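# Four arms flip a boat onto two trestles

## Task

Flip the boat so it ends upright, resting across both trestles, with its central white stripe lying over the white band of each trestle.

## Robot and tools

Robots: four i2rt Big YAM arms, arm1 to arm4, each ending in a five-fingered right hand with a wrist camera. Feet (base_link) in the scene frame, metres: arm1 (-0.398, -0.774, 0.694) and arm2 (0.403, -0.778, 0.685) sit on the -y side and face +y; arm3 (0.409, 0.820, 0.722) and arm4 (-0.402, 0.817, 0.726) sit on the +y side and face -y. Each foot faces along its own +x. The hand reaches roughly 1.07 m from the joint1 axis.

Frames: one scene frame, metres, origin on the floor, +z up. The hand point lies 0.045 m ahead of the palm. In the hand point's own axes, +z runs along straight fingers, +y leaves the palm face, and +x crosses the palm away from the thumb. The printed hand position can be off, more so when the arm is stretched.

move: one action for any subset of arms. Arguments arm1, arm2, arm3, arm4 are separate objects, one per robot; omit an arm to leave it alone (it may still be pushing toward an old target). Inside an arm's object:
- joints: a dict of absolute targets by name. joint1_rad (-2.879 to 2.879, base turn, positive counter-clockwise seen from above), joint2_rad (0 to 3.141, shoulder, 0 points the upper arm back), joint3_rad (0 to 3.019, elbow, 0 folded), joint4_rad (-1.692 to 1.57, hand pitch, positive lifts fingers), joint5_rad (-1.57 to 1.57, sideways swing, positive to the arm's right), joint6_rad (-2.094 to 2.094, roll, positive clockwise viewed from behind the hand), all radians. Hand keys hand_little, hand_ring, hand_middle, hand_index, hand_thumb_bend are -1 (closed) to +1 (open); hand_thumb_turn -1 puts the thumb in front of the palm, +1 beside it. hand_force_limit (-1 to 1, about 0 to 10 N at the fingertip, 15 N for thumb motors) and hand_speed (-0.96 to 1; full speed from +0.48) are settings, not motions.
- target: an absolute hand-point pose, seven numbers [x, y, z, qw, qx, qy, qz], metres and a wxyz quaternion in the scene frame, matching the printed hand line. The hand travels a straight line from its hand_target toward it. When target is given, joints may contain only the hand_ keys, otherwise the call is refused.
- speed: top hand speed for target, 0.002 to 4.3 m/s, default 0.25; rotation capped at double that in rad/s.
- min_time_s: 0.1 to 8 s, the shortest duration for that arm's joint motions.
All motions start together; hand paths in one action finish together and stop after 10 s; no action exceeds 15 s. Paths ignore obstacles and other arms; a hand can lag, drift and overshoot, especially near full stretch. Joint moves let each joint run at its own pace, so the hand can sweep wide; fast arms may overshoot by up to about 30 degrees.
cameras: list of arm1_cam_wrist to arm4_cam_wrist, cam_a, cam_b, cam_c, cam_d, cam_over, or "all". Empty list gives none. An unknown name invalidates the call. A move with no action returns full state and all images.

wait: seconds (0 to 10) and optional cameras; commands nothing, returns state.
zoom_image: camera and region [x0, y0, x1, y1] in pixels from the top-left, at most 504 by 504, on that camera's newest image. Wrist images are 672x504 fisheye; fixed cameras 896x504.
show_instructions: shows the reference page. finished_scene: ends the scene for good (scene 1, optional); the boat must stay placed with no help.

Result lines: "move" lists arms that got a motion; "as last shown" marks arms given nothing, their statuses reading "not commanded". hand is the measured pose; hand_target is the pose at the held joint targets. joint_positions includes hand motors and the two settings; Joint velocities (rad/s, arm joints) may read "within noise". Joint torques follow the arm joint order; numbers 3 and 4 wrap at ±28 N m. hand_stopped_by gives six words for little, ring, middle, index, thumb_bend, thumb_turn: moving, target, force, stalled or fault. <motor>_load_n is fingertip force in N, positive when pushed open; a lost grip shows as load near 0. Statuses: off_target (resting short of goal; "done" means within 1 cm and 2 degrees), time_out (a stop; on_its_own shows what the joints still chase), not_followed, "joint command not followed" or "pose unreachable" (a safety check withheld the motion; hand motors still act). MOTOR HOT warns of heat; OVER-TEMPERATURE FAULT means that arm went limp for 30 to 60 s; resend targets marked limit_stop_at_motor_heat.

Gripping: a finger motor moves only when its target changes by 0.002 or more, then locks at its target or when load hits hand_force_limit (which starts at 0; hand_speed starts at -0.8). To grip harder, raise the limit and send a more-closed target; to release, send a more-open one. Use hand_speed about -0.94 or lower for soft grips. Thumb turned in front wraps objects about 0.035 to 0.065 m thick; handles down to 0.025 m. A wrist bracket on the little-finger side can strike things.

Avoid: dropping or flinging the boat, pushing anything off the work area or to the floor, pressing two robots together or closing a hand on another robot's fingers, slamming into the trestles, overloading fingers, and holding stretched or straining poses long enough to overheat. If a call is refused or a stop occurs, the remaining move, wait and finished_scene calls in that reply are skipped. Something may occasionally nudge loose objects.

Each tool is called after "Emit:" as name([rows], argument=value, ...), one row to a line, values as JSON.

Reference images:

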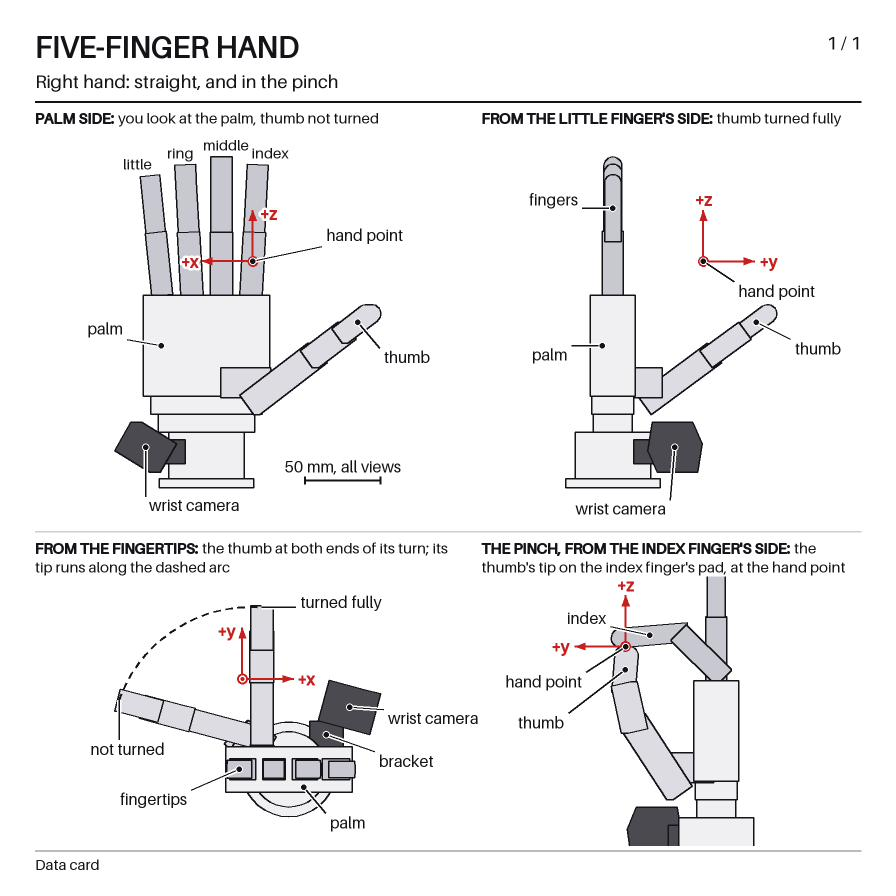

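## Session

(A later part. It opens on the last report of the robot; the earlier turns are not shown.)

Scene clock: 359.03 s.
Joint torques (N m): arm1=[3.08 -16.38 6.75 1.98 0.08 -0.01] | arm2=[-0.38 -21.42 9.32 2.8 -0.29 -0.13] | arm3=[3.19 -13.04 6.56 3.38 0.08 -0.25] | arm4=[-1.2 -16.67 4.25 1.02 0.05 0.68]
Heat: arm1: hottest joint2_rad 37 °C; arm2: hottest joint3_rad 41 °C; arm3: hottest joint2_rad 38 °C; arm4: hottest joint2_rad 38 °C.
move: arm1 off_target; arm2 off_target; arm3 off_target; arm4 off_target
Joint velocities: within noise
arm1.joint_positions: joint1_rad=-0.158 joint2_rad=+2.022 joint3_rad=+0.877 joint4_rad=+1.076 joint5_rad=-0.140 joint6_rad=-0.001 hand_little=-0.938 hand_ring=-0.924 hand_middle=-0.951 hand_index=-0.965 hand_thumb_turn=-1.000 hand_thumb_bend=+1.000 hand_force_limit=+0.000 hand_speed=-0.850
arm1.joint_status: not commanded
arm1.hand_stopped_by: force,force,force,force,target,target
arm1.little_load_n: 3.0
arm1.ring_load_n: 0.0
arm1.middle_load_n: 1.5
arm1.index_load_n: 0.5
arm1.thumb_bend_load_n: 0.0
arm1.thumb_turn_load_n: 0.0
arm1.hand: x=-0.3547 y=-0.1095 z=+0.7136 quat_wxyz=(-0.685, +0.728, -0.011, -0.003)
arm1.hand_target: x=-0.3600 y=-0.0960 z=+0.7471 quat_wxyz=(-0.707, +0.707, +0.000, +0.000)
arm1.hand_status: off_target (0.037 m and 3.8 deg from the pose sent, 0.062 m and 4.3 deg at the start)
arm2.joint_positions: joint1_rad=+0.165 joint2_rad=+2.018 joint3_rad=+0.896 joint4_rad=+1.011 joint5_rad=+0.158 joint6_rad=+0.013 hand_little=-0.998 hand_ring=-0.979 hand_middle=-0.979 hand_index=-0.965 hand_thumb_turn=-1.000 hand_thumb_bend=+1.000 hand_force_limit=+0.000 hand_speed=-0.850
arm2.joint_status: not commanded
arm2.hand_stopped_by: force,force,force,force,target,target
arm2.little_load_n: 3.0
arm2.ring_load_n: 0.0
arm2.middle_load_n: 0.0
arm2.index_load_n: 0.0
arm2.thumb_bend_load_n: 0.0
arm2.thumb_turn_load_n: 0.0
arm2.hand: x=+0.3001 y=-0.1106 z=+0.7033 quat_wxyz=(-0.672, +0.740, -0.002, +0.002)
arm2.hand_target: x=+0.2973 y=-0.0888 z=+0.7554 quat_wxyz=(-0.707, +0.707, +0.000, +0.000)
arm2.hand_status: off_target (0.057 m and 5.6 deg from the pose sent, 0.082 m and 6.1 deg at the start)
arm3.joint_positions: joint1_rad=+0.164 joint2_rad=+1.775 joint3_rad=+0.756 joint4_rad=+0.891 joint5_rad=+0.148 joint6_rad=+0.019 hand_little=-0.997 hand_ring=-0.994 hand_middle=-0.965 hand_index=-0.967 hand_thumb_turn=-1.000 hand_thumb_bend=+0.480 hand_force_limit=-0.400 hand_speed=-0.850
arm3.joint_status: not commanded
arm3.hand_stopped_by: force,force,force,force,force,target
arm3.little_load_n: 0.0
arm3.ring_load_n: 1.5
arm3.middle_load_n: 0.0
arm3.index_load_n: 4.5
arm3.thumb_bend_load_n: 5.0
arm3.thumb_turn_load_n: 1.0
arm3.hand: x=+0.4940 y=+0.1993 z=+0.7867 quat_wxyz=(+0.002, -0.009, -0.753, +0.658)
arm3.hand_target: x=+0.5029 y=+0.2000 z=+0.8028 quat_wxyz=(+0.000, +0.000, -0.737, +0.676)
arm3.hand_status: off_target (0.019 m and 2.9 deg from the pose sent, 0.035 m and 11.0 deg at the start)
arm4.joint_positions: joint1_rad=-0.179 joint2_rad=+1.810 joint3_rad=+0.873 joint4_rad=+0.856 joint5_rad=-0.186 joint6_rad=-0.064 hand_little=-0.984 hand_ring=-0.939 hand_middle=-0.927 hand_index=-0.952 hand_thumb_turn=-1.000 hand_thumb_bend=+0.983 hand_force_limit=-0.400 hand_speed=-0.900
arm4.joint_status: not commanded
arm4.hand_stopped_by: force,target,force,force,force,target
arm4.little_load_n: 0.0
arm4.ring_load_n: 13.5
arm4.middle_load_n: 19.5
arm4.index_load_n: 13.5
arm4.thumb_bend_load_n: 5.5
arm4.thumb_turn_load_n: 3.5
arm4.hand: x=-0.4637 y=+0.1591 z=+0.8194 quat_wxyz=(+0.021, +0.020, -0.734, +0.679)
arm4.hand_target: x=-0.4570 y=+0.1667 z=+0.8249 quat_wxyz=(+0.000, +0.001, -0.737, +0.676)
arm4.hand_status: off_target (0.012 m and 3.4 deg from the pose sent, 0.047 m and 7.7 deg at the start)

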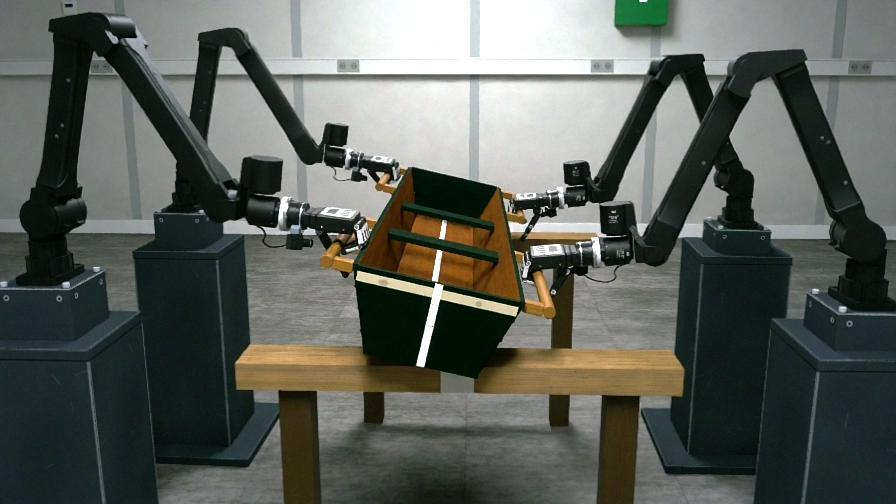

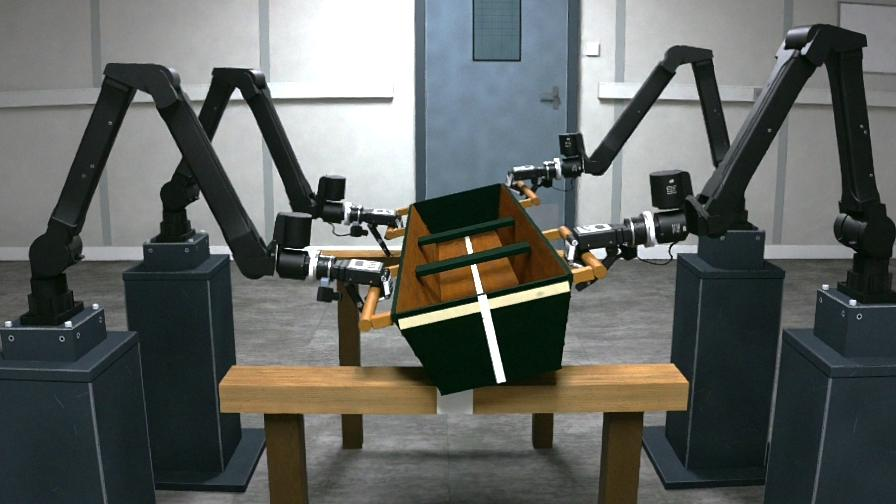

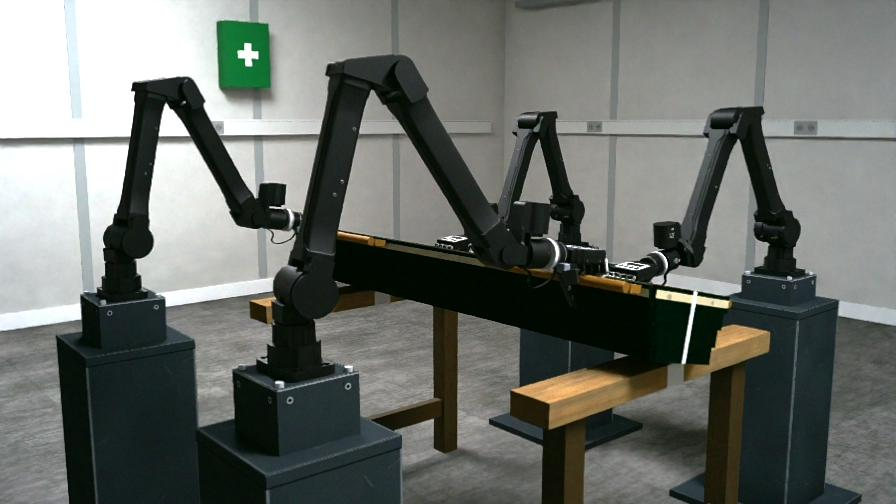

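Emit:
move(arm1={"target": [-0.360, -0.086, 0.744, -0.7071, 0.7071, 0, 0], "speed": 0.05}, arm2={"target": [0.297, -0.076, 0.750, -0.7071, 0.7071, 0, 0], "speed": 0.05}, arm3={"target": [0.503, 0.222, 0.748, 0, 0, -0.7071, 0.7071], "speed": 0.05}, arm4={"target": [-0.457, 0.190, 0.780, 0, 0, -0.7071, 0.7071], "speed": 0.05}, cameras=["cam_a", "cam_b", "cam_d"])

Emit:
zoom_image(camera="cam_a", region=[280, 200, 560, 400])

Scene clock: 361.40 s.
Joint torques (N m): arm1=[3.25 -14.39 7.05 1.8 0.12 0] | arm2=[0.67 -18.96 9.57 2.25 -0.25 -0.1] | arm3=[3.31 -10.7 4.53 2.54 0.03 -0.21] | arm4=[-0.62 -14.39 2.14 0.92 0.08 0.61]
Heat: arm1: hottest joint2_rad 37 °C; arm2: hottest joint3_rad 41 °C; arm3: hottest joint2_rad 38 °C; arm4: hottest joint2_rad 38 °C.
move: arm1 off_target; arm2 off_target; arm3 off_target; arm4 off_target
Joint velocities: within noise
arm1.joint_positions: joint1_rad=-0.155 joint2_rad=+2.021 joint3_rad=+0.907 joint4_rad=+1.076 joint5_rad=-0.139 joint6_rad=-0.001 hand_little=-0.938 hand_ring=-0.924 hand_middle=-0.951 hand_index=-0.965 hand_thumb_turn=-1.000 hand_thumb_bend=+1.000 hand_force_limit=+0.000 hand_speed=-0.850
arm1.joint_status: not commanded
arm1.hand_stopped_by: force,force,force,force,target,target
arm1.little_load_n: 3.0
arm1.ring_load_n: 0.0
arm1.middle_load_n: 0.0
arm1.index_load_n: 0.0
arm1.thumb_bend_load_n: 0.0
arm1.thumb_turn_load_n: 0.0
arm1.hand: x=-0.3546 y=-0.0967 z=+0.7275 quat_wxyz=(-0.696, +0.718, -0.008, -0.002)
arm1.hand_target: x=-0.3600 y=-0.0866 z=+0.7442 quat_wxyz=(-0.707, +0.707, +0.000, +0.000)
arm1.hand_status: off_target (0.020 m and 2.0 deg from the pose sent, 0.039 m and 3.8 deg at the start)
arm2.joint_positions: joint1_rad=+0.162 joint2_rad=+2.017 joint3_rad=+0.928 joint4_rad=+1.011 joint5_rad=+0.156 joint6_rad=+0.010 hand_little=-0.999 hand_ring=-0.979 hand_middle=-0.979 hand_index=-0.965 hand_thumb_turn=-1.000 hand_thumb_bend=+1.000 hand_force_limit=+0.000 hand_speed=-0.850
arm2.joint_status: not commanded
arm2.hand_stopped_by: force,force,force,force,target,target
arm2.little_load_n: 1.5
arm2.ring_load_n: 0.0
arm2.middle_load_n: 0.0
arm2.index_load_n: 0.0
arm2.thumb_bend_load_n: 0.0
arm2.thumb_turn_load_n: 0.5
arm2.hand: x=+0.2999 y=-0.0968 z=+0.7180 quat_wxyz=(-0.684, +0.729, -0.003, +0.002)
arm2.hand_target: x=+0.2973 y=-0.0779 z=+0.7506 quat_wxyz=(-0.707, +0.707, +0.000, +0.000)
arm2.hand_status: off_target (0.038 m and 3.7 deg from the pose sent, 0.058 m and 5.5 deg at the start)
arm3.joint_positions: joint1_rad=+0.171 joint2_rad=+1.944 joint3_rad=+0.678 joint4_rad=+1.278 joint5_rad=+0.156 joint6_rad=+0.001 hand_little=-0.997 hand_ring=-0.994 hand_middle=-0.965 hand_index=-0.967 hand_thumb_turn=-1.000 hand_thumb_bend=+0.480 hand_force_limit=-0.400 hand_speed=-0.850
arm3.joint_status: not commanded
arm3.hand_stopped_by: force,force,force,force,force,target
arm3.little_load_n: 0.0
arm3.ring_load_n: 0.0
arm3.middle_load_n: 0.0
arm3.index_load_n: 1.0
arm3.thumb_bend_load_n: 5.0
arm3.thumb_turn_load_n: 1.0
arm3.hand: x=+0.4938 y=+0.2167 z=+0.7553 quat_wxyz=(+0.002, -0.010, -0.706, +0.709)
arm3.hand_target: x=+0.5028 y=+0.2221 z=+0.7481 quat_wxyz=(+0.000, +0.000, -0.707, +0.707)
arm3.hand_status: off_target (0.013 m and 1.2 deg from the pose sent, 0.046 m and 7.7 deg at the start)
arm4.joint_positions: joint1_rad=-0.191 joint2_rad=+1.928 joint3_rad=+0.784 joint4_rad=+1.182 joint5_rad=-0.197 joint6_rad=-0.042 hand_little=-0.984 hand_ring=-0.939 hand_middle=-0.927 hand_index=-0.952 hand_thumb_turn=-1.000 hand_thumb_bend=+0.983 hand_force_limit=-0.400 hand_speed=-0.900
arm4.joint_status: not commanded
arm4.hand_stopped_by: force,target,force,force,force,target
arm4.little_load_n: -0.5
arm4.ring_load_n: 13.5
arm4.middle_load_n: 19.0
arm4.index_load_n: 13.0
arm4.thumb_bend_load_n: 5.5
arm4.thumb_turn_load_n: 3.0
arm4.hand: x=-0.4641 y=+0.1792 z=+0.7898 quat_wxyz=(+0.022, +0.019, -0.693, +0.720)
arm4.hand_target: x=-0.4571 y=+0.1899 z=+0.7800 quat_wxyz=(+0.001, +0.000, -0.707, +0.707)
arm4.hand_status: off_target (0.016 m and 4.0 deg from the pose sent, 0.050 m and 5.6 deg at the start)

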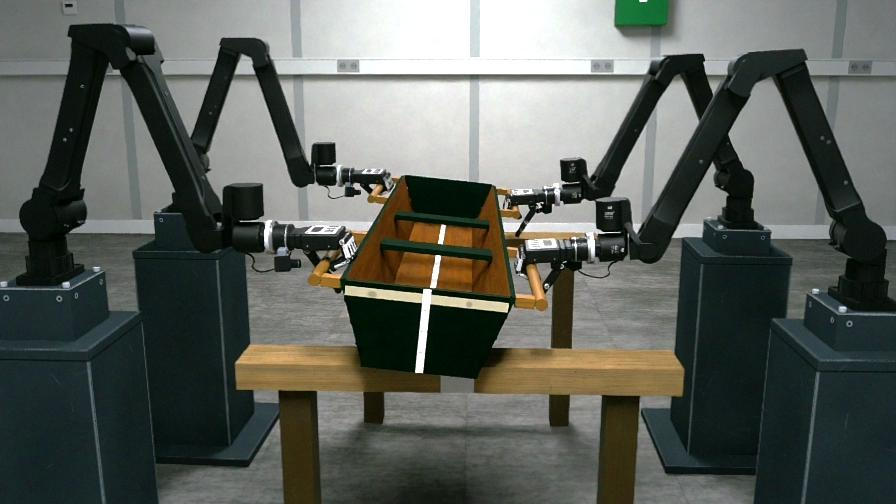

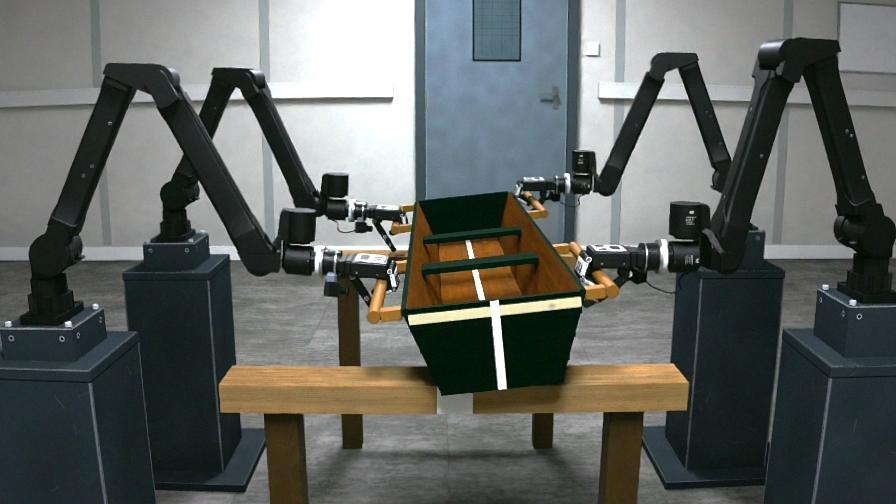

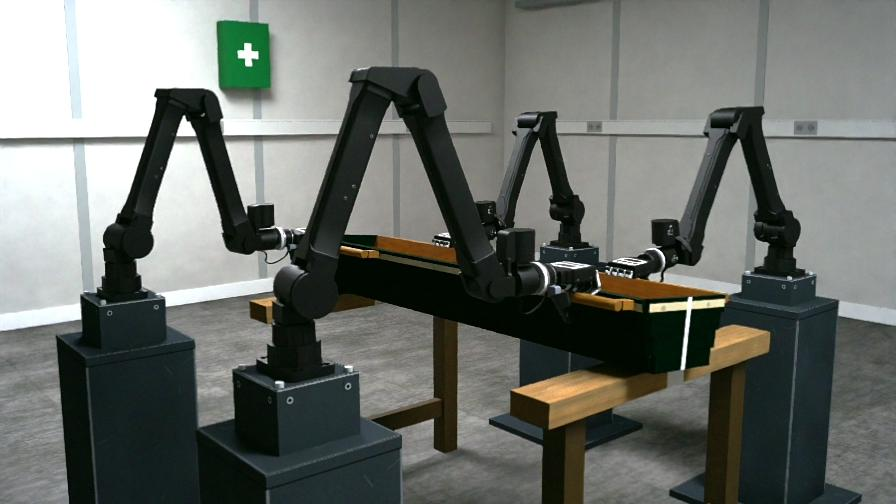

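Scaled by 1.800.

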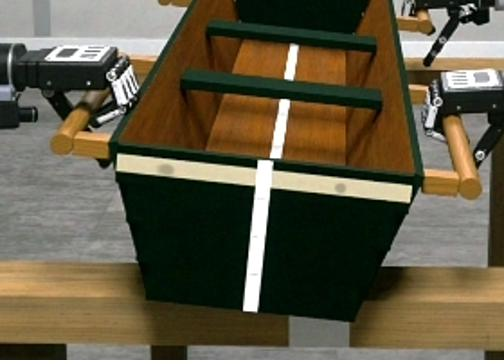

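Emit:
move(arm1={"target": [-0.360, -0.082, 0.739, -0.7071, 0.7071, 0, 0], "speed": 0.05}, arm2={"target": [0.297, -0.075, 0.745, -0.7071, 0.7071, 0, 0], "speed": 0.05}, arm3={"target": [0.503, 0.226, 0.716, 0, 0, -0.7071, 0.7071], "speed": 0.05}, arm4={"target": [-0.457, 0.192, 0.750, 0, 0, -0.7071, 0.7071], "speed": 0.05}, cameras=["cam_a", "cam_b", "cam_d", "cam_over"])

Emit:
zoom_image(camera="cam_a", region=[280, 200, 560, 400])

Emit:
zoom_image(camera="cam_b", region=[350, 220, 630, 420])

Scene clock: 363.20 s.
Joint torques (N m): arm1=[3.43 -12.98 7.02 1.83 0.13 0] | arm2=[0.38 -17.49 9.02 2.73 -0.16 -0.12] | arm3=[3.19 -9.05 4.26 1.51 0.01 -0.08] | arm4=[-0.62 -12.22 2.89 -0.06 0.31 0.47]
Heat: arm1: hottest joint2_rad 37 °C; arm2: hottest joint3_rad 41 °C; arm3: hottest joint2_rad 38 °C; arm4: hottest joint2_rad 37 °C.
move: arm1 off_target; arm2 off_target; arm3 off_target; arm4 off_target
Joint velocities: within noise
arm1.joint_positions: joint1_rad=-0.153 joint2_rad=+2.021 joint3_rad=+0.920 joint4_rad=+1.075 joint5_rad=-0.139 joint6_rad=-0.001 hand_little=-0.938 hand_ring=-0.924 hand_middle=-0.951 hand_index=-0.965 hand_thumb_turn=-1.000 hand_thumb_bend=+1.000 hand_force_limit=+0.000 hand_speed=-0.850
arm1.joint_status: not commanded
arm1.hand_stopped_by: force,force,force,force,target,target
arm1.little_load_n: 4.0
arm1.ring_load_n: 0.0
arm1.middle_load_n: 0.5
arm1.index_load_n: 0.0
arm1.thumb_bend_load_n: 0.0
arm1.thumb_turn_load_n: 0.0
arm1.hand: x=-0.3548 y=-0.0916 z=+0.7327 quat_wxyz=(-0.701, +0.714, -0.007, -0.002)
arm1.hand_target: x=-0.3602 y=-0.0824 z=+0.7393 quat_wxyz=(-0.707, +0.707, +0.000, +0.000)
arm1.hand_status: off_target (0.013 m and 1.4 deg from the pose sent, 0.019 m and 2.0 deg at the start)
arm2.joint_positions: joint1_rad=+0.160 joint2_rad=+2.017 joint3_rad=+0.939 joint4_rad=+1.011 joint5_rad=+0.153 joint6_rad=+0.010 hand_little=-0.999 hand_ring=-0.979 hand_middle=-0.979 hand_index=-0.965 hand_thumb_turn=-1.000 hand_thumb_bend=+1.000 hand_force_limit=+0.000 hand_speed=-0.850
arm2.joint_status: not commanded
arm2.hand_stopped_by: force,force,force,force,target,target
arm2.little_load_n: 3.0
arm2.ring_load_n: 0.5
arm2.middle_load_n: 0.5
arm2.index_load_n: 0.0
arm2.thumb_bend_load_n: 0.0
arm2.thumb_turn_load_n: 0.0
arm2.hand: x=+0.2998 y=-0.0921 z=+0.7231 quat_wxyz=(-0.688, +0.726, -0.003, +0.001)
arm2.hand_target: x=+0.2972 y=-0.0763 z=+0.7454 quat_wxyz=(-0.707, +0.707, +0.000, +0.000)
arm2.hand_status: off_target (0.028 m and 3.1 deg from the pose sent, 0.035 m and 3.7 deg at the start)
arm3.joint_positions: joint1_rad=+0.173 joint2_rad=+2.022 joint3_rad=+0.676 joint4_rad=+1.402 joint5_rad=+0.157 joint6_rad=-0.013 hand_little=-0.997 hand_ring=-0.994 hand_middle=-0.965 hand_index=-0.967 hand_thumb_turn=-1.000 hand_thumb_bend=+0.480 hand_force_limit=-0.400 hand_speed=-0.850
arm3.joint_status: not commanded
arm3.hand_stopped_by: force,force,force,force,force,target
arm3.little_load_n: 0.0
arm3.ring_load_n: 0.0
arm3.middle_load_n: 0.0
arm3.index_load_n: 0.0
arm3.thumb_bend_load_n: 5.0
arm3.thumb_turn_load_n: 1.0
arm3.hand: x=+0.4937 y=+0.2193 z=+0.7424 quat_wxyz=(+0.004, -0.007, -0.690, +0.724)
arm3.hand_target: x=+0.5024 y=+0.2271 z=+0.7167 quat_wxyz=(+0.000, +0.000, -0.707, +0.707)
arm3.hand_status: off_target (0.029 m and 2.9 deg from the pose sent, 0.041 m and 1.2 deg at the start)
arm4.joint_positions: joint1_rad=-0.195 joint2_rad=+1.985 joint3_rad=+0.768 joint4_rad=+1.293 joint5_rad=-0.201 joint6_rad=-0.032 hand_little=-0.984 hand_ring=-0.939 hand_middle=-0.927 hand_index=-0.952 hand_thumb_turn=-1.000 hand_thumb_bend=+0.983 hand_force_limit=-0.400 hand_speed=-0.900
arm4.joint_status: not commanded
arm4.hand_stopped_by: force,target,force,force,force,target
arm4.little_load_n: 0.0
arm4.ring_load_n: 13.5
arm4.middle_load_n: 19.5
arm4.index_load_n: 13.0
arm4.thumb_bend_load_n: 5.5
arm4.thumb_turn_load_n: 3.5
arm4.hand: x=-0.4643 y=+0.1850 z=+0.7780 quat_wxyz=(+0.021, +0.018, -0.679, +0.733)
arm4.hand_target: x=-0.4571 y=+0.1931 z=+0.7508 quat_wxyz=(+0.001, +0.000, -0.707, +0.708)
arm4.hand_status: off_target (0.030 m and 5.5 deg from the pose sent, 0.042 m and 4.0 deg at the start)

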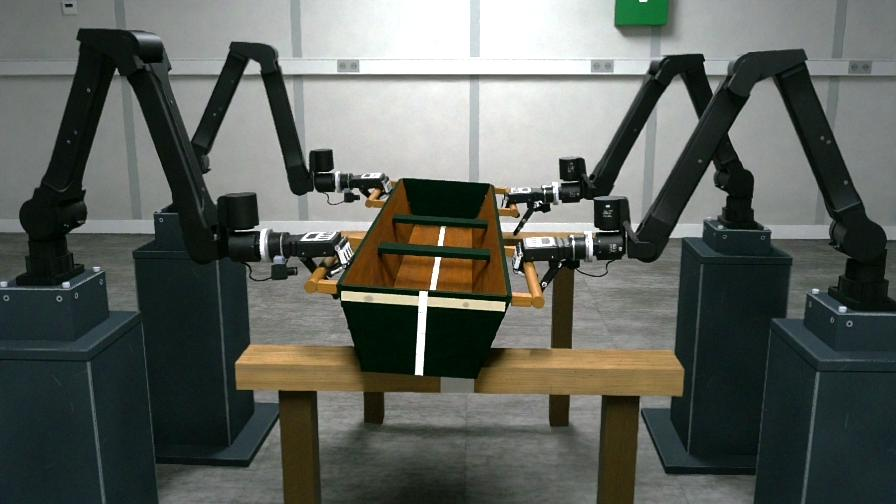

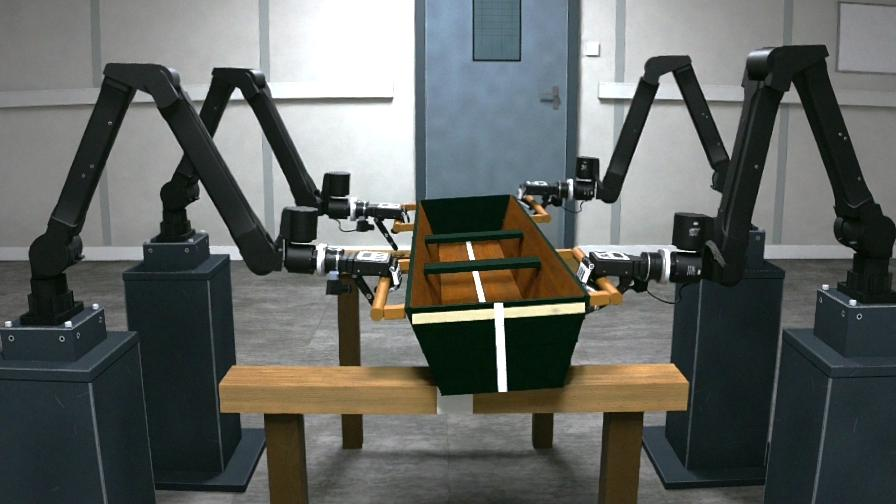

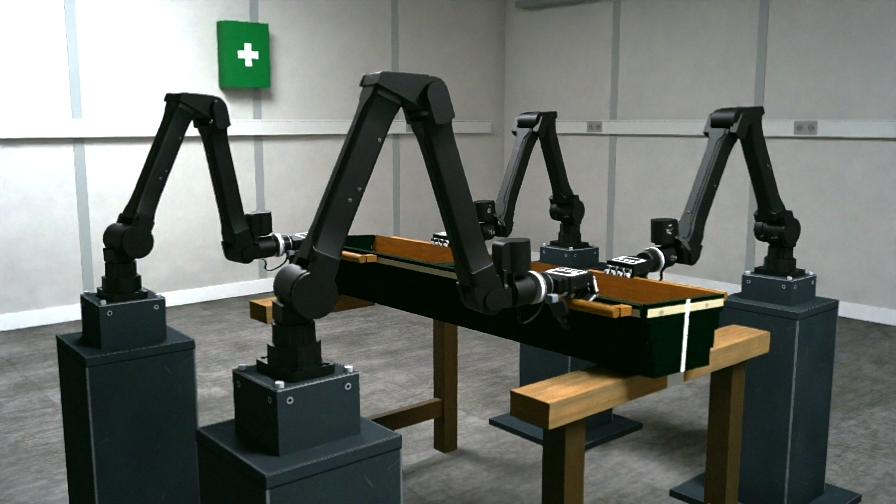

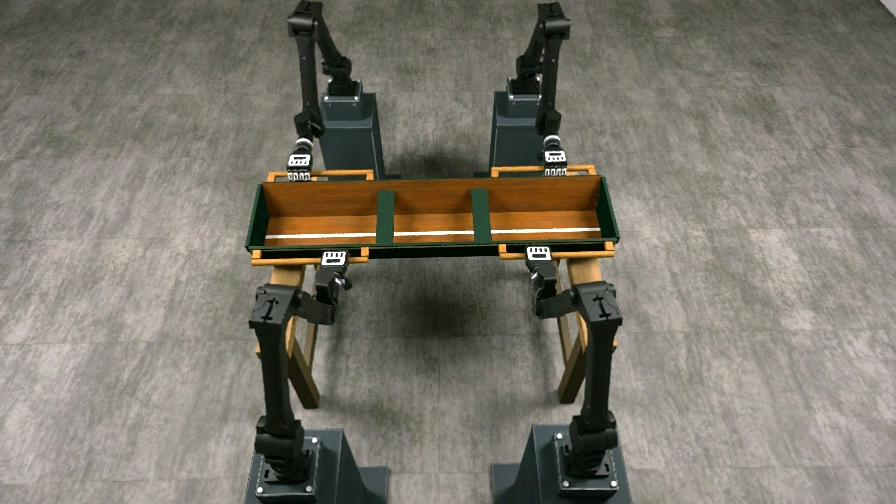

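Scaled by 1.800.

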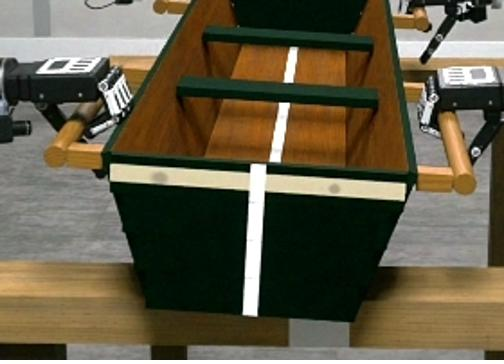

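Scaled by 1.800.

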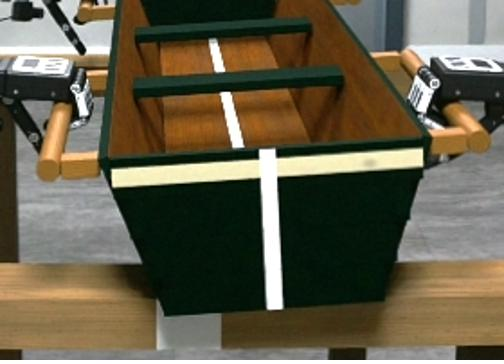

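Emit:
move(arm1={"target": [-0.360, -0.122, 0.755, -0.7071, 0.7071, 0, 0], "speed": 0.04}, arm2={"target": [0.297, -0.118, 0.760, -0.7071, 0.7071, 0, 0], "speed": 0.04}, arm3={"target": [0.503, 0.180, 0.745, 0, 0, -0.7071, 0.7071], "speed": 0.04}, arm4={"target": [-0.457, 0.150, 0.780, 0, 0, -0.7071, 0.7071], "speed": 0.04}, cameras=["cam_a", "cam_b"])

Emit:
zoom_image(camera="cam_a", region=[280, 200, 560, 400])

Emit:
zoom_image(camera="cam_b", region=[350, 220, 630, 420])

Scene clock: 366.23 s.
Joint torques (N m): arm1=[2.61 -16.15 4.15 2.88 -0.42 -0.01] | arm2=[1.03 -21.07 4.64 3.96 0.38 -0.05] | arm3=[1.9 -12.69 6.52 0.94 -0.25 0] | arm4=[0.5 -15.03 6.32 -0.88 0.65 0.5]
Heat: arm1: hottest joint2_rad 37 °C; arm2: hottest joint3_rad 40 °C; arm3: hottest joint3_rad 38 °C; arm4: hottest joint2_rad 37 °C.
move: arm1 off_target; arm2 off_target; arm3 done; arm4 off_target
Joint velocities: within noise
arm1.joint_positions: joint1_rad=-0.158 joint2_rad=+1.973 joint3_rad=+0.839 joint4_rad=+1.075 joint5_rad=-0.136 joint6_rad=-0.003 hand_little=-0.938 hand_ring=-0.924 hand_middle=-0.951 hand_index=-0.965 hand_thumb_turn=-1.000 hand_thumb_bend=+1.000 hand_force_limit=+0.000 hand_speed=-0.850
arm1.joint_status: not commanded
arm1.hand_stopped_by: force,force,force,force,target,target
arm1.little_load_n: 5.5
arm1.ring_load_n: 0.0
arm1.middle_load_n: 0.0
arm1.index_load_n: 0.0
arm1.thumb_bend_load_n: 0.0
arm1.thumb_turn_load_n: 0.0
arm1.hand: x=-0.3551 y=-0.1202 z=+0.7289 quat_wxyz=(-0.689, +0.725, -0.011, -0.001)
arm1.hand_target: x=-0.3600 y=-0.1217 z=+0.7541 quat_wxyz=(-0.707, +0.707, +0.000, +0.000)
arm1.hand_status: off_target (0.027 m and 3.2 deg from the pose sent, 0.038 m and 1.4 deg at the start)
arm2.joint_positions: joint1_rad=+0.164 joint2_rad=+1.970 joint3_rad=+0.859 joint4_rad=+1.015 joint5_rad=+0.153 joint6_rad=+0.010 hand_little=-0.998 hand_ring=-0.979 hand_middle=-0.979 hand_index=-0.965 hand_thumb_turn=-1.000 hand_thumb_bend=+1.000 hand_force_limit=+0.000 hand_speed=-0.850
arm2.joint_status: not commanded
arm2.hand_stopped_by: force,force,force,force,target,target
arm2.little_load_n: 3.5
arm2.ring_load_n: 1.0
arm2.middle_load_n: 0.0
arm2.index_load_n: 0.0
arm2.thumb_bend_load_n: 0.0
arm2.thumb_turn_load_n: 0.0
arm2.hand: x=+0.3015 y=-0.1207 z=+0.7192 quat_wxyz=(-0.678, +0.736, -0.001, +0.001)
arm2.hand_target: x=+0.2971 y=-0.1179 z=+0.7590 quat_wxyz=(-0.707, +0.707, +0.000, +0.000)
arm2.hand_status: off_target (0.041 m and 4.7 deg from the pose sent, 0.045 m and 3.1 deg at the start)
arm3.joint_positions: joint1_rad=+0.173 joint2_rad=+2.008 joint3_rad=+0.780 joint4_rad=+1.251 joint5_rad=+0.148 joint6_rad=-0.020 hand_little=-0.997 hand_ring=-0.994 hand_middle=-0.965 hand_index=-0.967 hand_thumb_turn=-1.000 hand_thumb_bend=+0.480 hand_force_limit=-0.400 hand_speed=-0.850
arm3.joint_status: not commanded
arm3.hand_stopped_by: force,force,force,force,force,target
arm3.little_load_n: 0.0
arm3.ring_load_n: 0.0
arm3.middle_load_n: 0.0
arm3.index_load_n: 0.0
arm3.thumb_bend_load_n: 5.0
arm3.thumb_turn_load_n: 1.0
arm3.hand: x=+0.5002 y=+0.1826 z=+0.7483 quat_wxyz=(+0.005, +0.000, -0.702, +0.712)
arm3.hand_target: x=+0.5029 y=+0.1802 z=+0.7449 quat_wxyz=(+0.000, +0.000, -0.707, +0.707)
arm3.hand_status: done (0.005 m and 1.0 deg from the pose sent, 0.040 m and 2.9 deg at the start)
arm4.joint_positions: joint1_rad=-0.184 joint2_rad=+1.982 joint3_rad=+0.853 joint4_rad=+1.180 joint5_rad=-0.195 joint6_rad=-0.032 hand_little=-0.984 hand_ring=-0.939 hand_middle=-0.927 hand_index=-0.952 hand_thumb_turn=-1.000 hand_thumb_bend=+0.983 hand_force_limit=-0.400 hand_speed=-0.900
arm4.joint_status: not commanded
arm4.hand_stopped_by: force,target,force,force,force,target
arm4.little_load_n: 0.0
arm4.ring_load_n: 13.0
arm4.middle_load_n: 19.5
arm4.index_load_n: 13.5
arm4.thumb_bend_load_n: 5.5
arm4.thumb_turn_load_n: 4.0
arm4.hand: x=-0.4644 y=+0.1557 z=+0.7850 quat_wxyz=(+0.018, +0.018, -0.688, +0.725)
arm4.hand_target: x=-0.4570 y=+0.1506 z=+0.7803 quat_wxyz=(+0.001, +0.000, -0.706, +0.708)
arm4.hand_status: off_target (0.011 m and 4.1 deg from the pose sent, 0.036 m and 5.5 deg at the start)

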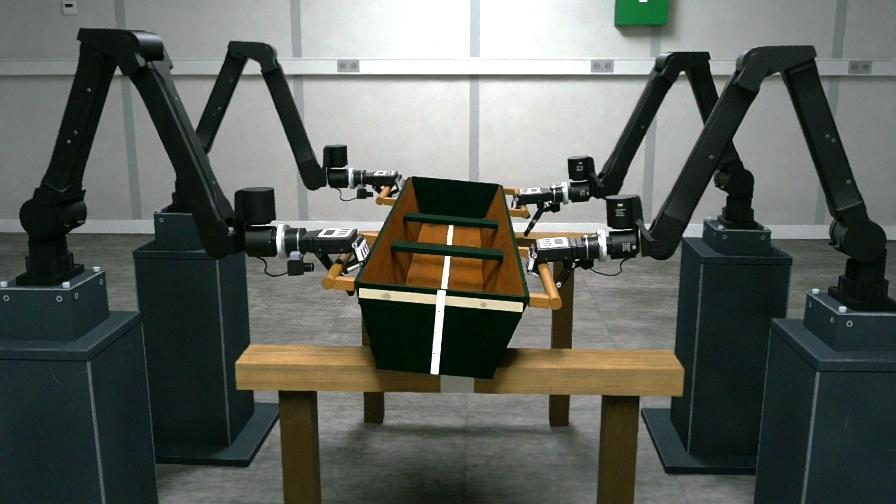

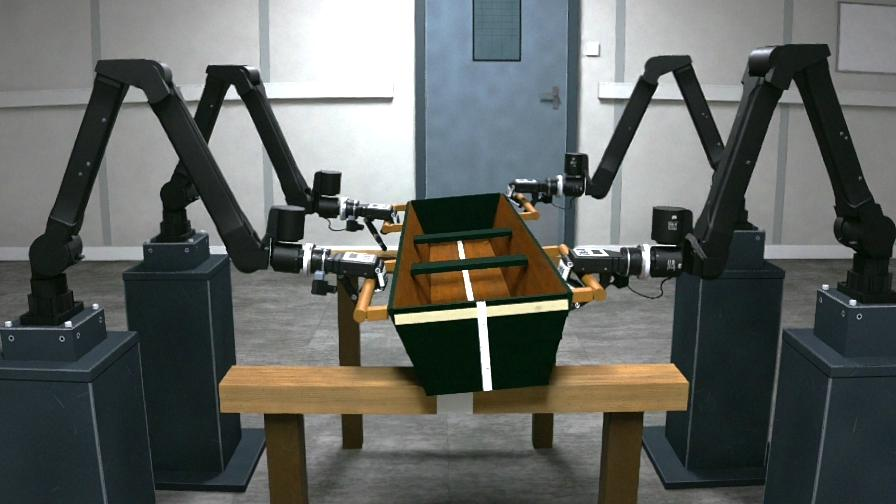

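Scaled by 1.800.

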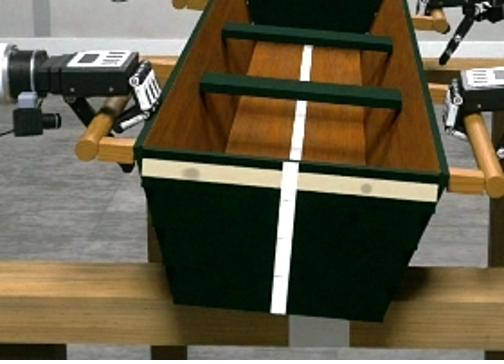

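Scaled by 1.800.

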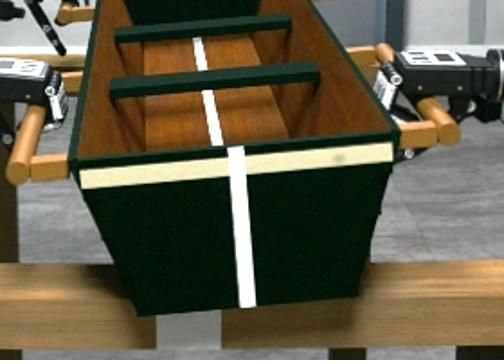

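Emit:
move(arm1={"target": [-0.360, -0.160, 0.755, -0.7071, 0.7071, 0, 0], "speed": 0.04}, arm2={"target": [0.297, -0.168, 0.760, -0.7071, 0.7071, 0, 0], "speed": 0.04}, arm3={"target": [0.503, 0.130, 0.745, 0, 0, -0.7071, 0.7071], "speed": 0.04}, arm4={"target": [-0.457, 0.112, 0.780, 0, 0, -0.7071, 0.7071], "speed": 0.04}, cameras=["cam_a", "cam_b"])

Emit:
zoom_image(camera="cam_a", region=[280, 200, 560, 400])

Emit:
zoom_image(camera="cam_b", region=[350, 220, 630, 420])

Scene clock: 368.63 s.
Joint torques (N m): arm1=[2.08 -14.33 3.85 3.25 -0.53 0.02] | arm2=[1.96 -20.13 3.58 4.21 0.49 -0.09] | arm3=[0.62 -12.34 8.73 1.37 -0.11 0] | arm4=[-1.03 -15.62 7.09 -0.51 0.23 0.51]
Heat: arm1: hottest joint2_rad 37 °C; arm2: hottest joint3_rad 40 °C; arm3: hottest joint3_rad 38 °C; arm4: hottest joint2_rad 37 °C.
move: arm1 off_target; arm2 off_target; arm3 off_target; arm4 off_target
Joint velocities: within noise
arm1.joint_positions: joint1_rad=-0.164 joint2_rad=+1.919 joint3_rad=+0.725 joint4_rad=+1.122 joint5_rad=-0.146 joint6_rad=-0.003 hand_little=-0.938 hand_ring=-0.924 hand_middle=-0.951 hand_index=-0.965 hand_thumb_turn=-1.000 hand_thumb_bend=+1.000 hand_force_limit=+0.000 hand_speed=-0.850
arm1.joint_status: not commanded
arm1.hand_stopped_by: force,force,force,force,target,target
arm1.little_load_n: 2.0
arm1.ring_load_n: 0.0
arm1.middle_load_n: 1.5
arm1.index_load_n: 1.0
arm1.thumb_bend_load_n: 0.0
arm1.thumb_turn_load_n: 0.0
arm1.hand: x=-0.3595 y=-0.1602 z=+0.7265 quat_wxyz=(-0.684, +0.730, -0.010, -0.003)
arm1.hand_target: x=-0.3600 y=-0.1598 z=+0.7542 quat_wxyz=(-0.707, +0.707, +0.000, +0.000)
arm1.hand_status: off_target (0.028 m and 3.9 deg from the pose sent, 0.048 m and 3.2 deg at the start)
arm2.joint_positions: joint1_rad=+0.185 joint2_rad=+1.905 joint3_rad=+0.718 joint4_rad=+1.081 joint5_rad=+0.169 joint6_rad=+0.013 hand_little=-0.998 hand_ring=-0.979 hand_middle=-0.979 hand_index=-0.965 hand_thumb_turn=-1.000 hand_thumb_bend=+1.000 hand_force_limit=+0.000 hand_speed=-0.850
arm2.joint_status: not commanded
arm2.hand_stopped_by: force,force,force,force,target,target
arm2.little_load_n: 4.0
arm2.ring_load_n: 2.5
arm2.middle_load_n: 0.0
arm2.index_load_n: 0.0
arm2.thumb_bend_load_n: -0.5
arm2.thumb_turn_load_n: 0.0
arm2.hand: x=+0.2993 y=-0.1706 z=+0.7168 quat_wxyz=(-0.674, +0.739, +0.001, +0.000)
arm2.hand_target: x=+0.2970 y=-0.1678 z=+0.7586 quat_wxyz=(-0.707, +0.707, -0.001, +0.000)
arm2.hand_status: off_target (0.043 m and 5.3 deg from the pose sent, 0.063 m and 4.7 deg at the start)
arm3.joint_positions: joint1_rad=+0.173 joint2_rad=+2.043 joint3_rad=+0.911 joint4_rad=+1.149 joint5_rad=+0.131 joint6_rad=-0.020 hand_little=-0.997 hand_ring=-0.994 hand_middle=-0.965 hand_index=-0.967 hand_thumb_turn=-1.000 hand_thumb_bend=+0.480 hand_force_limit=-0.400 hand_speed=-0.850
arm3.joint_status: not commanded
arm3.hand_stopped_by: force,force,force,force,force,target
arm3.little_load_n: 0.0
arm3.ring_load_n: 0.0
arm3.middle_load_n: 0.0
arm3.index_load_n: 0.0
arm3.thumb_bend_load_n: 5.0
arm3.thumb_turn_load_n: 1.0
arm3.hand: x=+0.5098 y=+0.1391 z=+0.7528 quat_wxyz=(-0.001, +0.007, -0.704, +0.710)
arm3.hand_target: x=+0.5028 y=+0.1307 z=+0.7450 quat_wxyz=(+0.000, +0.000, -0.707, +0.707)
arm3.hand_status: off_target (0.014 m and 1.0 deg from the pose sent, 0.053 m and 1.1 deg at the start)
arm4.joint_positions: joint1_rad=-0.166 joint2_rad=+2.018 joint3_rad=+0.964 joint4_rad=+1.100 joint5_rad=-0.170 joint6_rad=-0.032 hand_little=-0.984 hand_ring=-0.939 hand_middle=-0.927 hand_index=-0.952 hand_thumb_turn=-1.000 hand_thumb_bend=+0.983 hand_force_limit=-0.400 hand_speed=-0.900
arm4.joint_status: not commanded
arm4.hand_stopped_by: force,target,force,force,force,target
arm4.little_load_n: 0.0
arm4.ring_load_n: 12.0
arm4.middle_load_n: 19.0
arm4.index_load_n: 13.5
arm4.thumb_bend_load_n: 5.5
arm4.thumb_turn_load_n: 5.0
arm4.hand: x=-0.4636 y=+0.1178 z=+0.7894 quat_wxyz=(+0.019, +0.015, -0.690, +0.723)
arm4.hand_target: x=-0.4570 y=+0.1127 z=+0.7803 quat_wxyz=(+0.001, +0.000, -0.706, +0.708)
arm4.hand_status: off_target (0.013 m and 3.9 deg from the pose sent, 0.045 m and 4.1 deg at the start)

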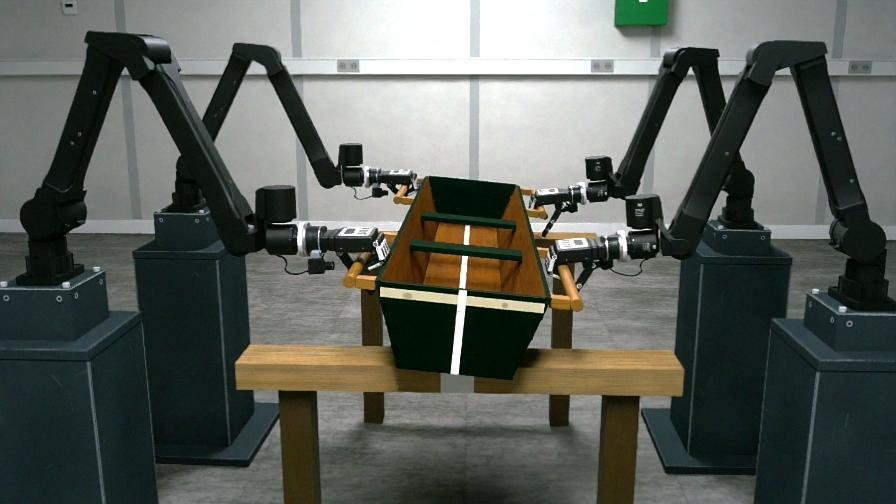

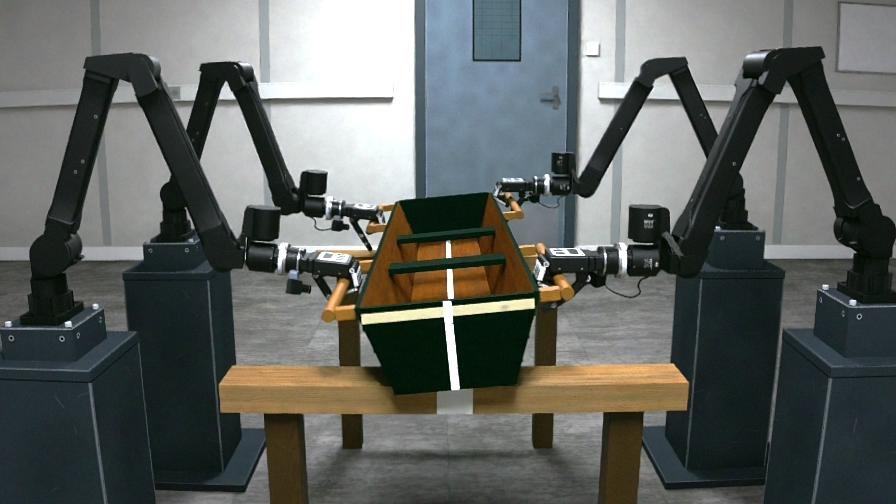

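Scaled by 1.800.

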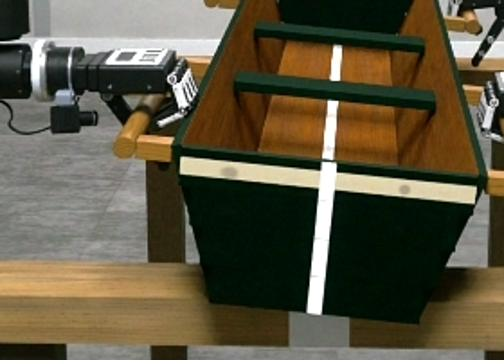

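Scaled by 1.800.

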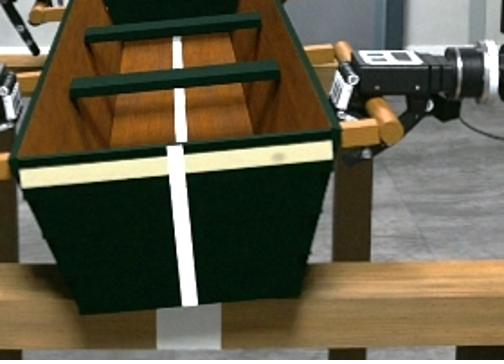

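Emit:
move(arm1={"target": [-0.360, -0.160, 0.728, -0.7071, 0.7071, 0, 0], "speed": 0.04}, arm2={"target": [0.297, -0.170, 0.728, -0.7071, 0.7071, 0, 0], "speed": 0.04}, arm3={"target": [0.508, 0.137, 0.708, 0, 0, -0.7071, 0.7071], "speed": 0.04}, arm4={"target": [-0.460, 0.116, 0.740, 0, 0, -0.7071, 0.7071], "speed": 0.04}, cameras=["cam_a", "cam_b"])

Emit:
zoom_image(camera="cam_a", region=[280, 200, 560, 400])

Emit:
zoom_image(camera="cam_b", region=[350, 220, 630, 420])

Scene clock: 370.77 s.
Joint torques (N m): arm1=[2.2 -10.17 4.51 2.77 -0.27 -0.03] | arm2=[0.38 -13.27 4 3.9 0.42 -0.16] | arm3=[1.61 -10.52 7.32 1.4 0.06 0] | arm4=[-1.61 -13.33 6.02 -0.58 0.03 0.45]
Heat: arm1: hottest joint2_rad 37 °C; arm2: hottest joint3_rad 40 °C; arm3: hottest joint2_rad 37 °C; arm4: hottest joint2_rad 37 °C.
move: arm1 done; arm2 done; arm3 off_target; arm4 off_target
Joint velocities: within noise
arm1.joint_positions: joint1_rad=-0.164 joint2_rad=+1.945 joint3_rad=+0.716 joint4_rad=+1.214 joint5_rad=-0.153 joint6_rad=-0.003 hand_little=-0.938 hand_ring=-0.924 hand_middle=-0.951 hand_index=-0.965 hand_thumb_turn=-1.000 hand_thumb_bend=+1.000 hand_force_limit=+0.000 hand_speed=-0.850
arm1.joint_status: not commanded
arm1.hand_stopped_by: force,force,force,force,target,target
arm1.little_load_n: 0.5
arm1.ring_load_n: 0.0
arm1.middle_load_n: 0.0
arm1.index_load_n: 0.0
arm1.thumb_bend_load_n: 0.0
arm1.thumb_turn_load_n: 0.5
arm1.hand: x=-0.3607 y=-0.1602 z=+0.7320 quat_wxyz=(-0.704, +0.710, -0.005, -0.002)
arm1.hand_target: x=-0.3601 y=-0.1600 z=+0.7280 quat_wxyz=(-0.707, +0.707, +0.000, +0.000)
arm1.hand_status: done (0.004 m and 0.7 deg from the pose sent, 0.002 m and 3.9 deg at the start)
arm2.joint_positions: joint1_rad=+0.187 joint2_rad=+1.935 joint3_rad=+0.708 joint4_rad=+1.186 joint5_rad=+0.172 joint6_rad=+0.014 hand_little=-0.999 hand_ring=-0.979 hand_middle=-0.979 hand_index=-0.965 hand_thumb_turn=-1.000 hand_thumb_bend=+1.000 hand_force_limit=+0.000 hand_speed=-0.850
arm2.joint_status: not commanded
arm2.hand_stopped_by: force,force,force,force,target,target
arm2.little_load_n: 2.0
arm2.ring_load_n: 1.0
arm2.middle_load_n: 0.5
arm2.index_load_n: 0.0
arm2.thumb_bend_load_n: 0.0
arm2.thumb_turn_load_n: 0.0
arm2.hand: x=+0.2985 y=-0.1699 z=+0.7231 quat_wxyz=(-0.697, +0.717, -0.003, -0.004)
arm2.hand_target: x=+0.2969 y=-0.1700 z=+0.7281 quat_wxyz=(-0.707, +0.707, +0.000, +0.000)
arm2.hand_status: done (0.005 m and 1.7 deg from the pose sent, 0.012 m and 5.3 deg at the start)
arm3.joint_positions: joint1_rad=+0.173 joint2_rad=+2.106 joint3_rad=+0.917 joint4_rad=+1.242 joint5_rad=+0.139 joint6_rad=-0.020 hand_little=-0.997 hand_ring=-0.994 hand_middle=-0.965 hand_index=-0.967 hand_thumb_turn=-1.000 hand_thumb_bend=+0.480 hand_force_limit=-0.400 hand_speed=-0.850
arm3.joint_status: not commanded
arm3.hand_stopped_by: force,force,force,force,force,target
arm3.little_load_n: 0.0
arm3.ring_load_n: 0.0
arm3.middle_load_n: 0.0
arm3.index_load_n: 0.0
arm3.thumb_bend_load_n: 5.0
arm3.thumb_turn_load_n: 1.0
arm3.hand: x=+0.5085 y=+0.1383 z=+0.7383 quat_wxyz=(+0.000, +0.002, -0.691, +0.723)
arm3.hand_target: x=+0.5076 y=+0.1388 z=+0.7087 quat_wxyz=(+0.000, +0.000, -0.707, +0.707)
arm3.hand_status: off_target (0.030 m and 2.6 deg from the pose sent, 0.045 m and 1.0 deg at the start)
arm4.joint_positions: joint1_rad=-0.167 joint2_rad=+2.080 joint3_rad=+0.967 joint4_rad=+1.203 joint5_rad=-0.170 joint6_rad=-0.026 hand_little=-0.984 hand_ring=-0.939 hand_middle=-0.927 hand_index=-0.952 hand_thumb_turn=-1.000 hand_thumb_bend=+0.983 hand_force_limit=-0.400 hand_speed=-0.900
arm4.joint_status: not commanded
arm4.hand_stopped_by: force,target,force,force,force,target
arm4.little_load_n: 0.0
arm4.ring_load_n: 12.5
arm4.middle_load_n: 19.5
arm4.index_load_n: 13.5
arm4.thumb_bend_load_n: 5.5
arm4.thumb_turn_load_n: 5.0
arm4.hand: x=-0.4641 y=+0.1171 z=+0.7761 quat_wxyz=(+0.021, +0.015, -0.674, +0.738)
arm4.hand_target: x=-0.4598 y=+0.1185 z=+0.7410 quat_wxyz=(+0.001, +0.000, -0.706, +0.708)
arm4.hand_status: off_target (0.036 m and 6.0 deg from the pose sent, 0.050 m and 3.9 deg at the start)

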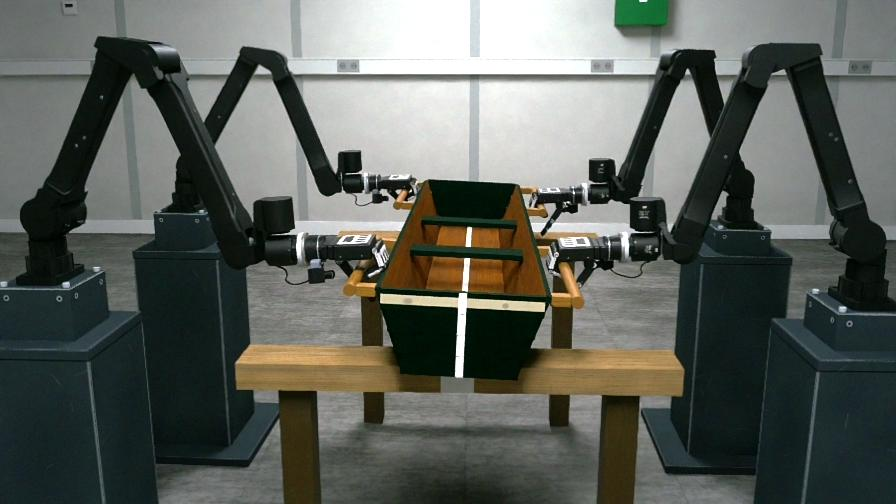

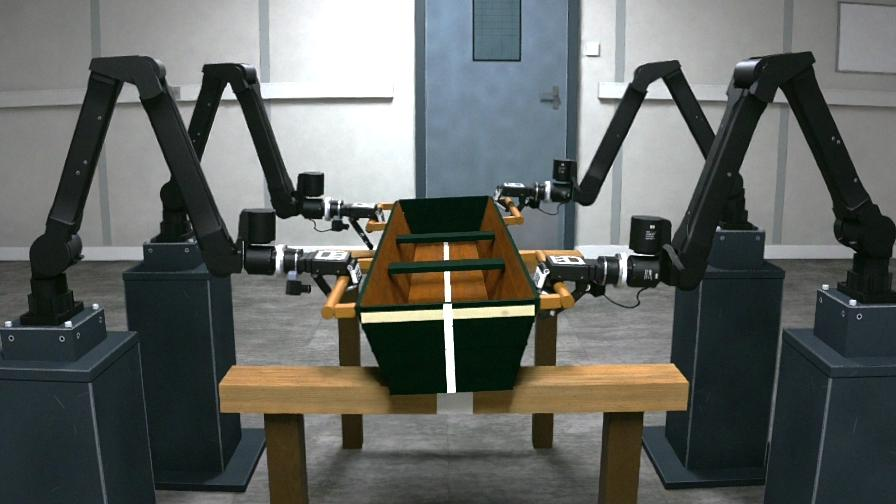

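Scaled by 1.800.

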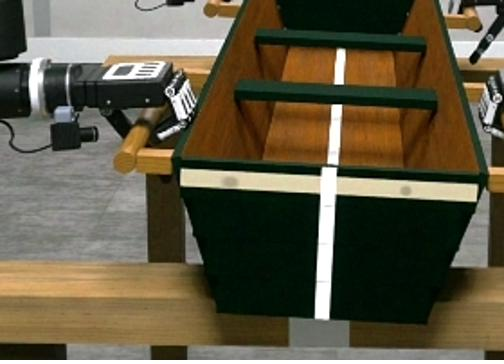

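Scaled by 1.800.

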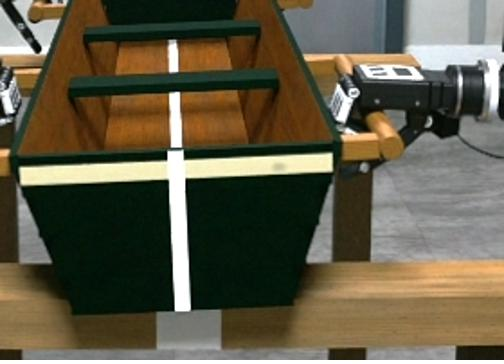

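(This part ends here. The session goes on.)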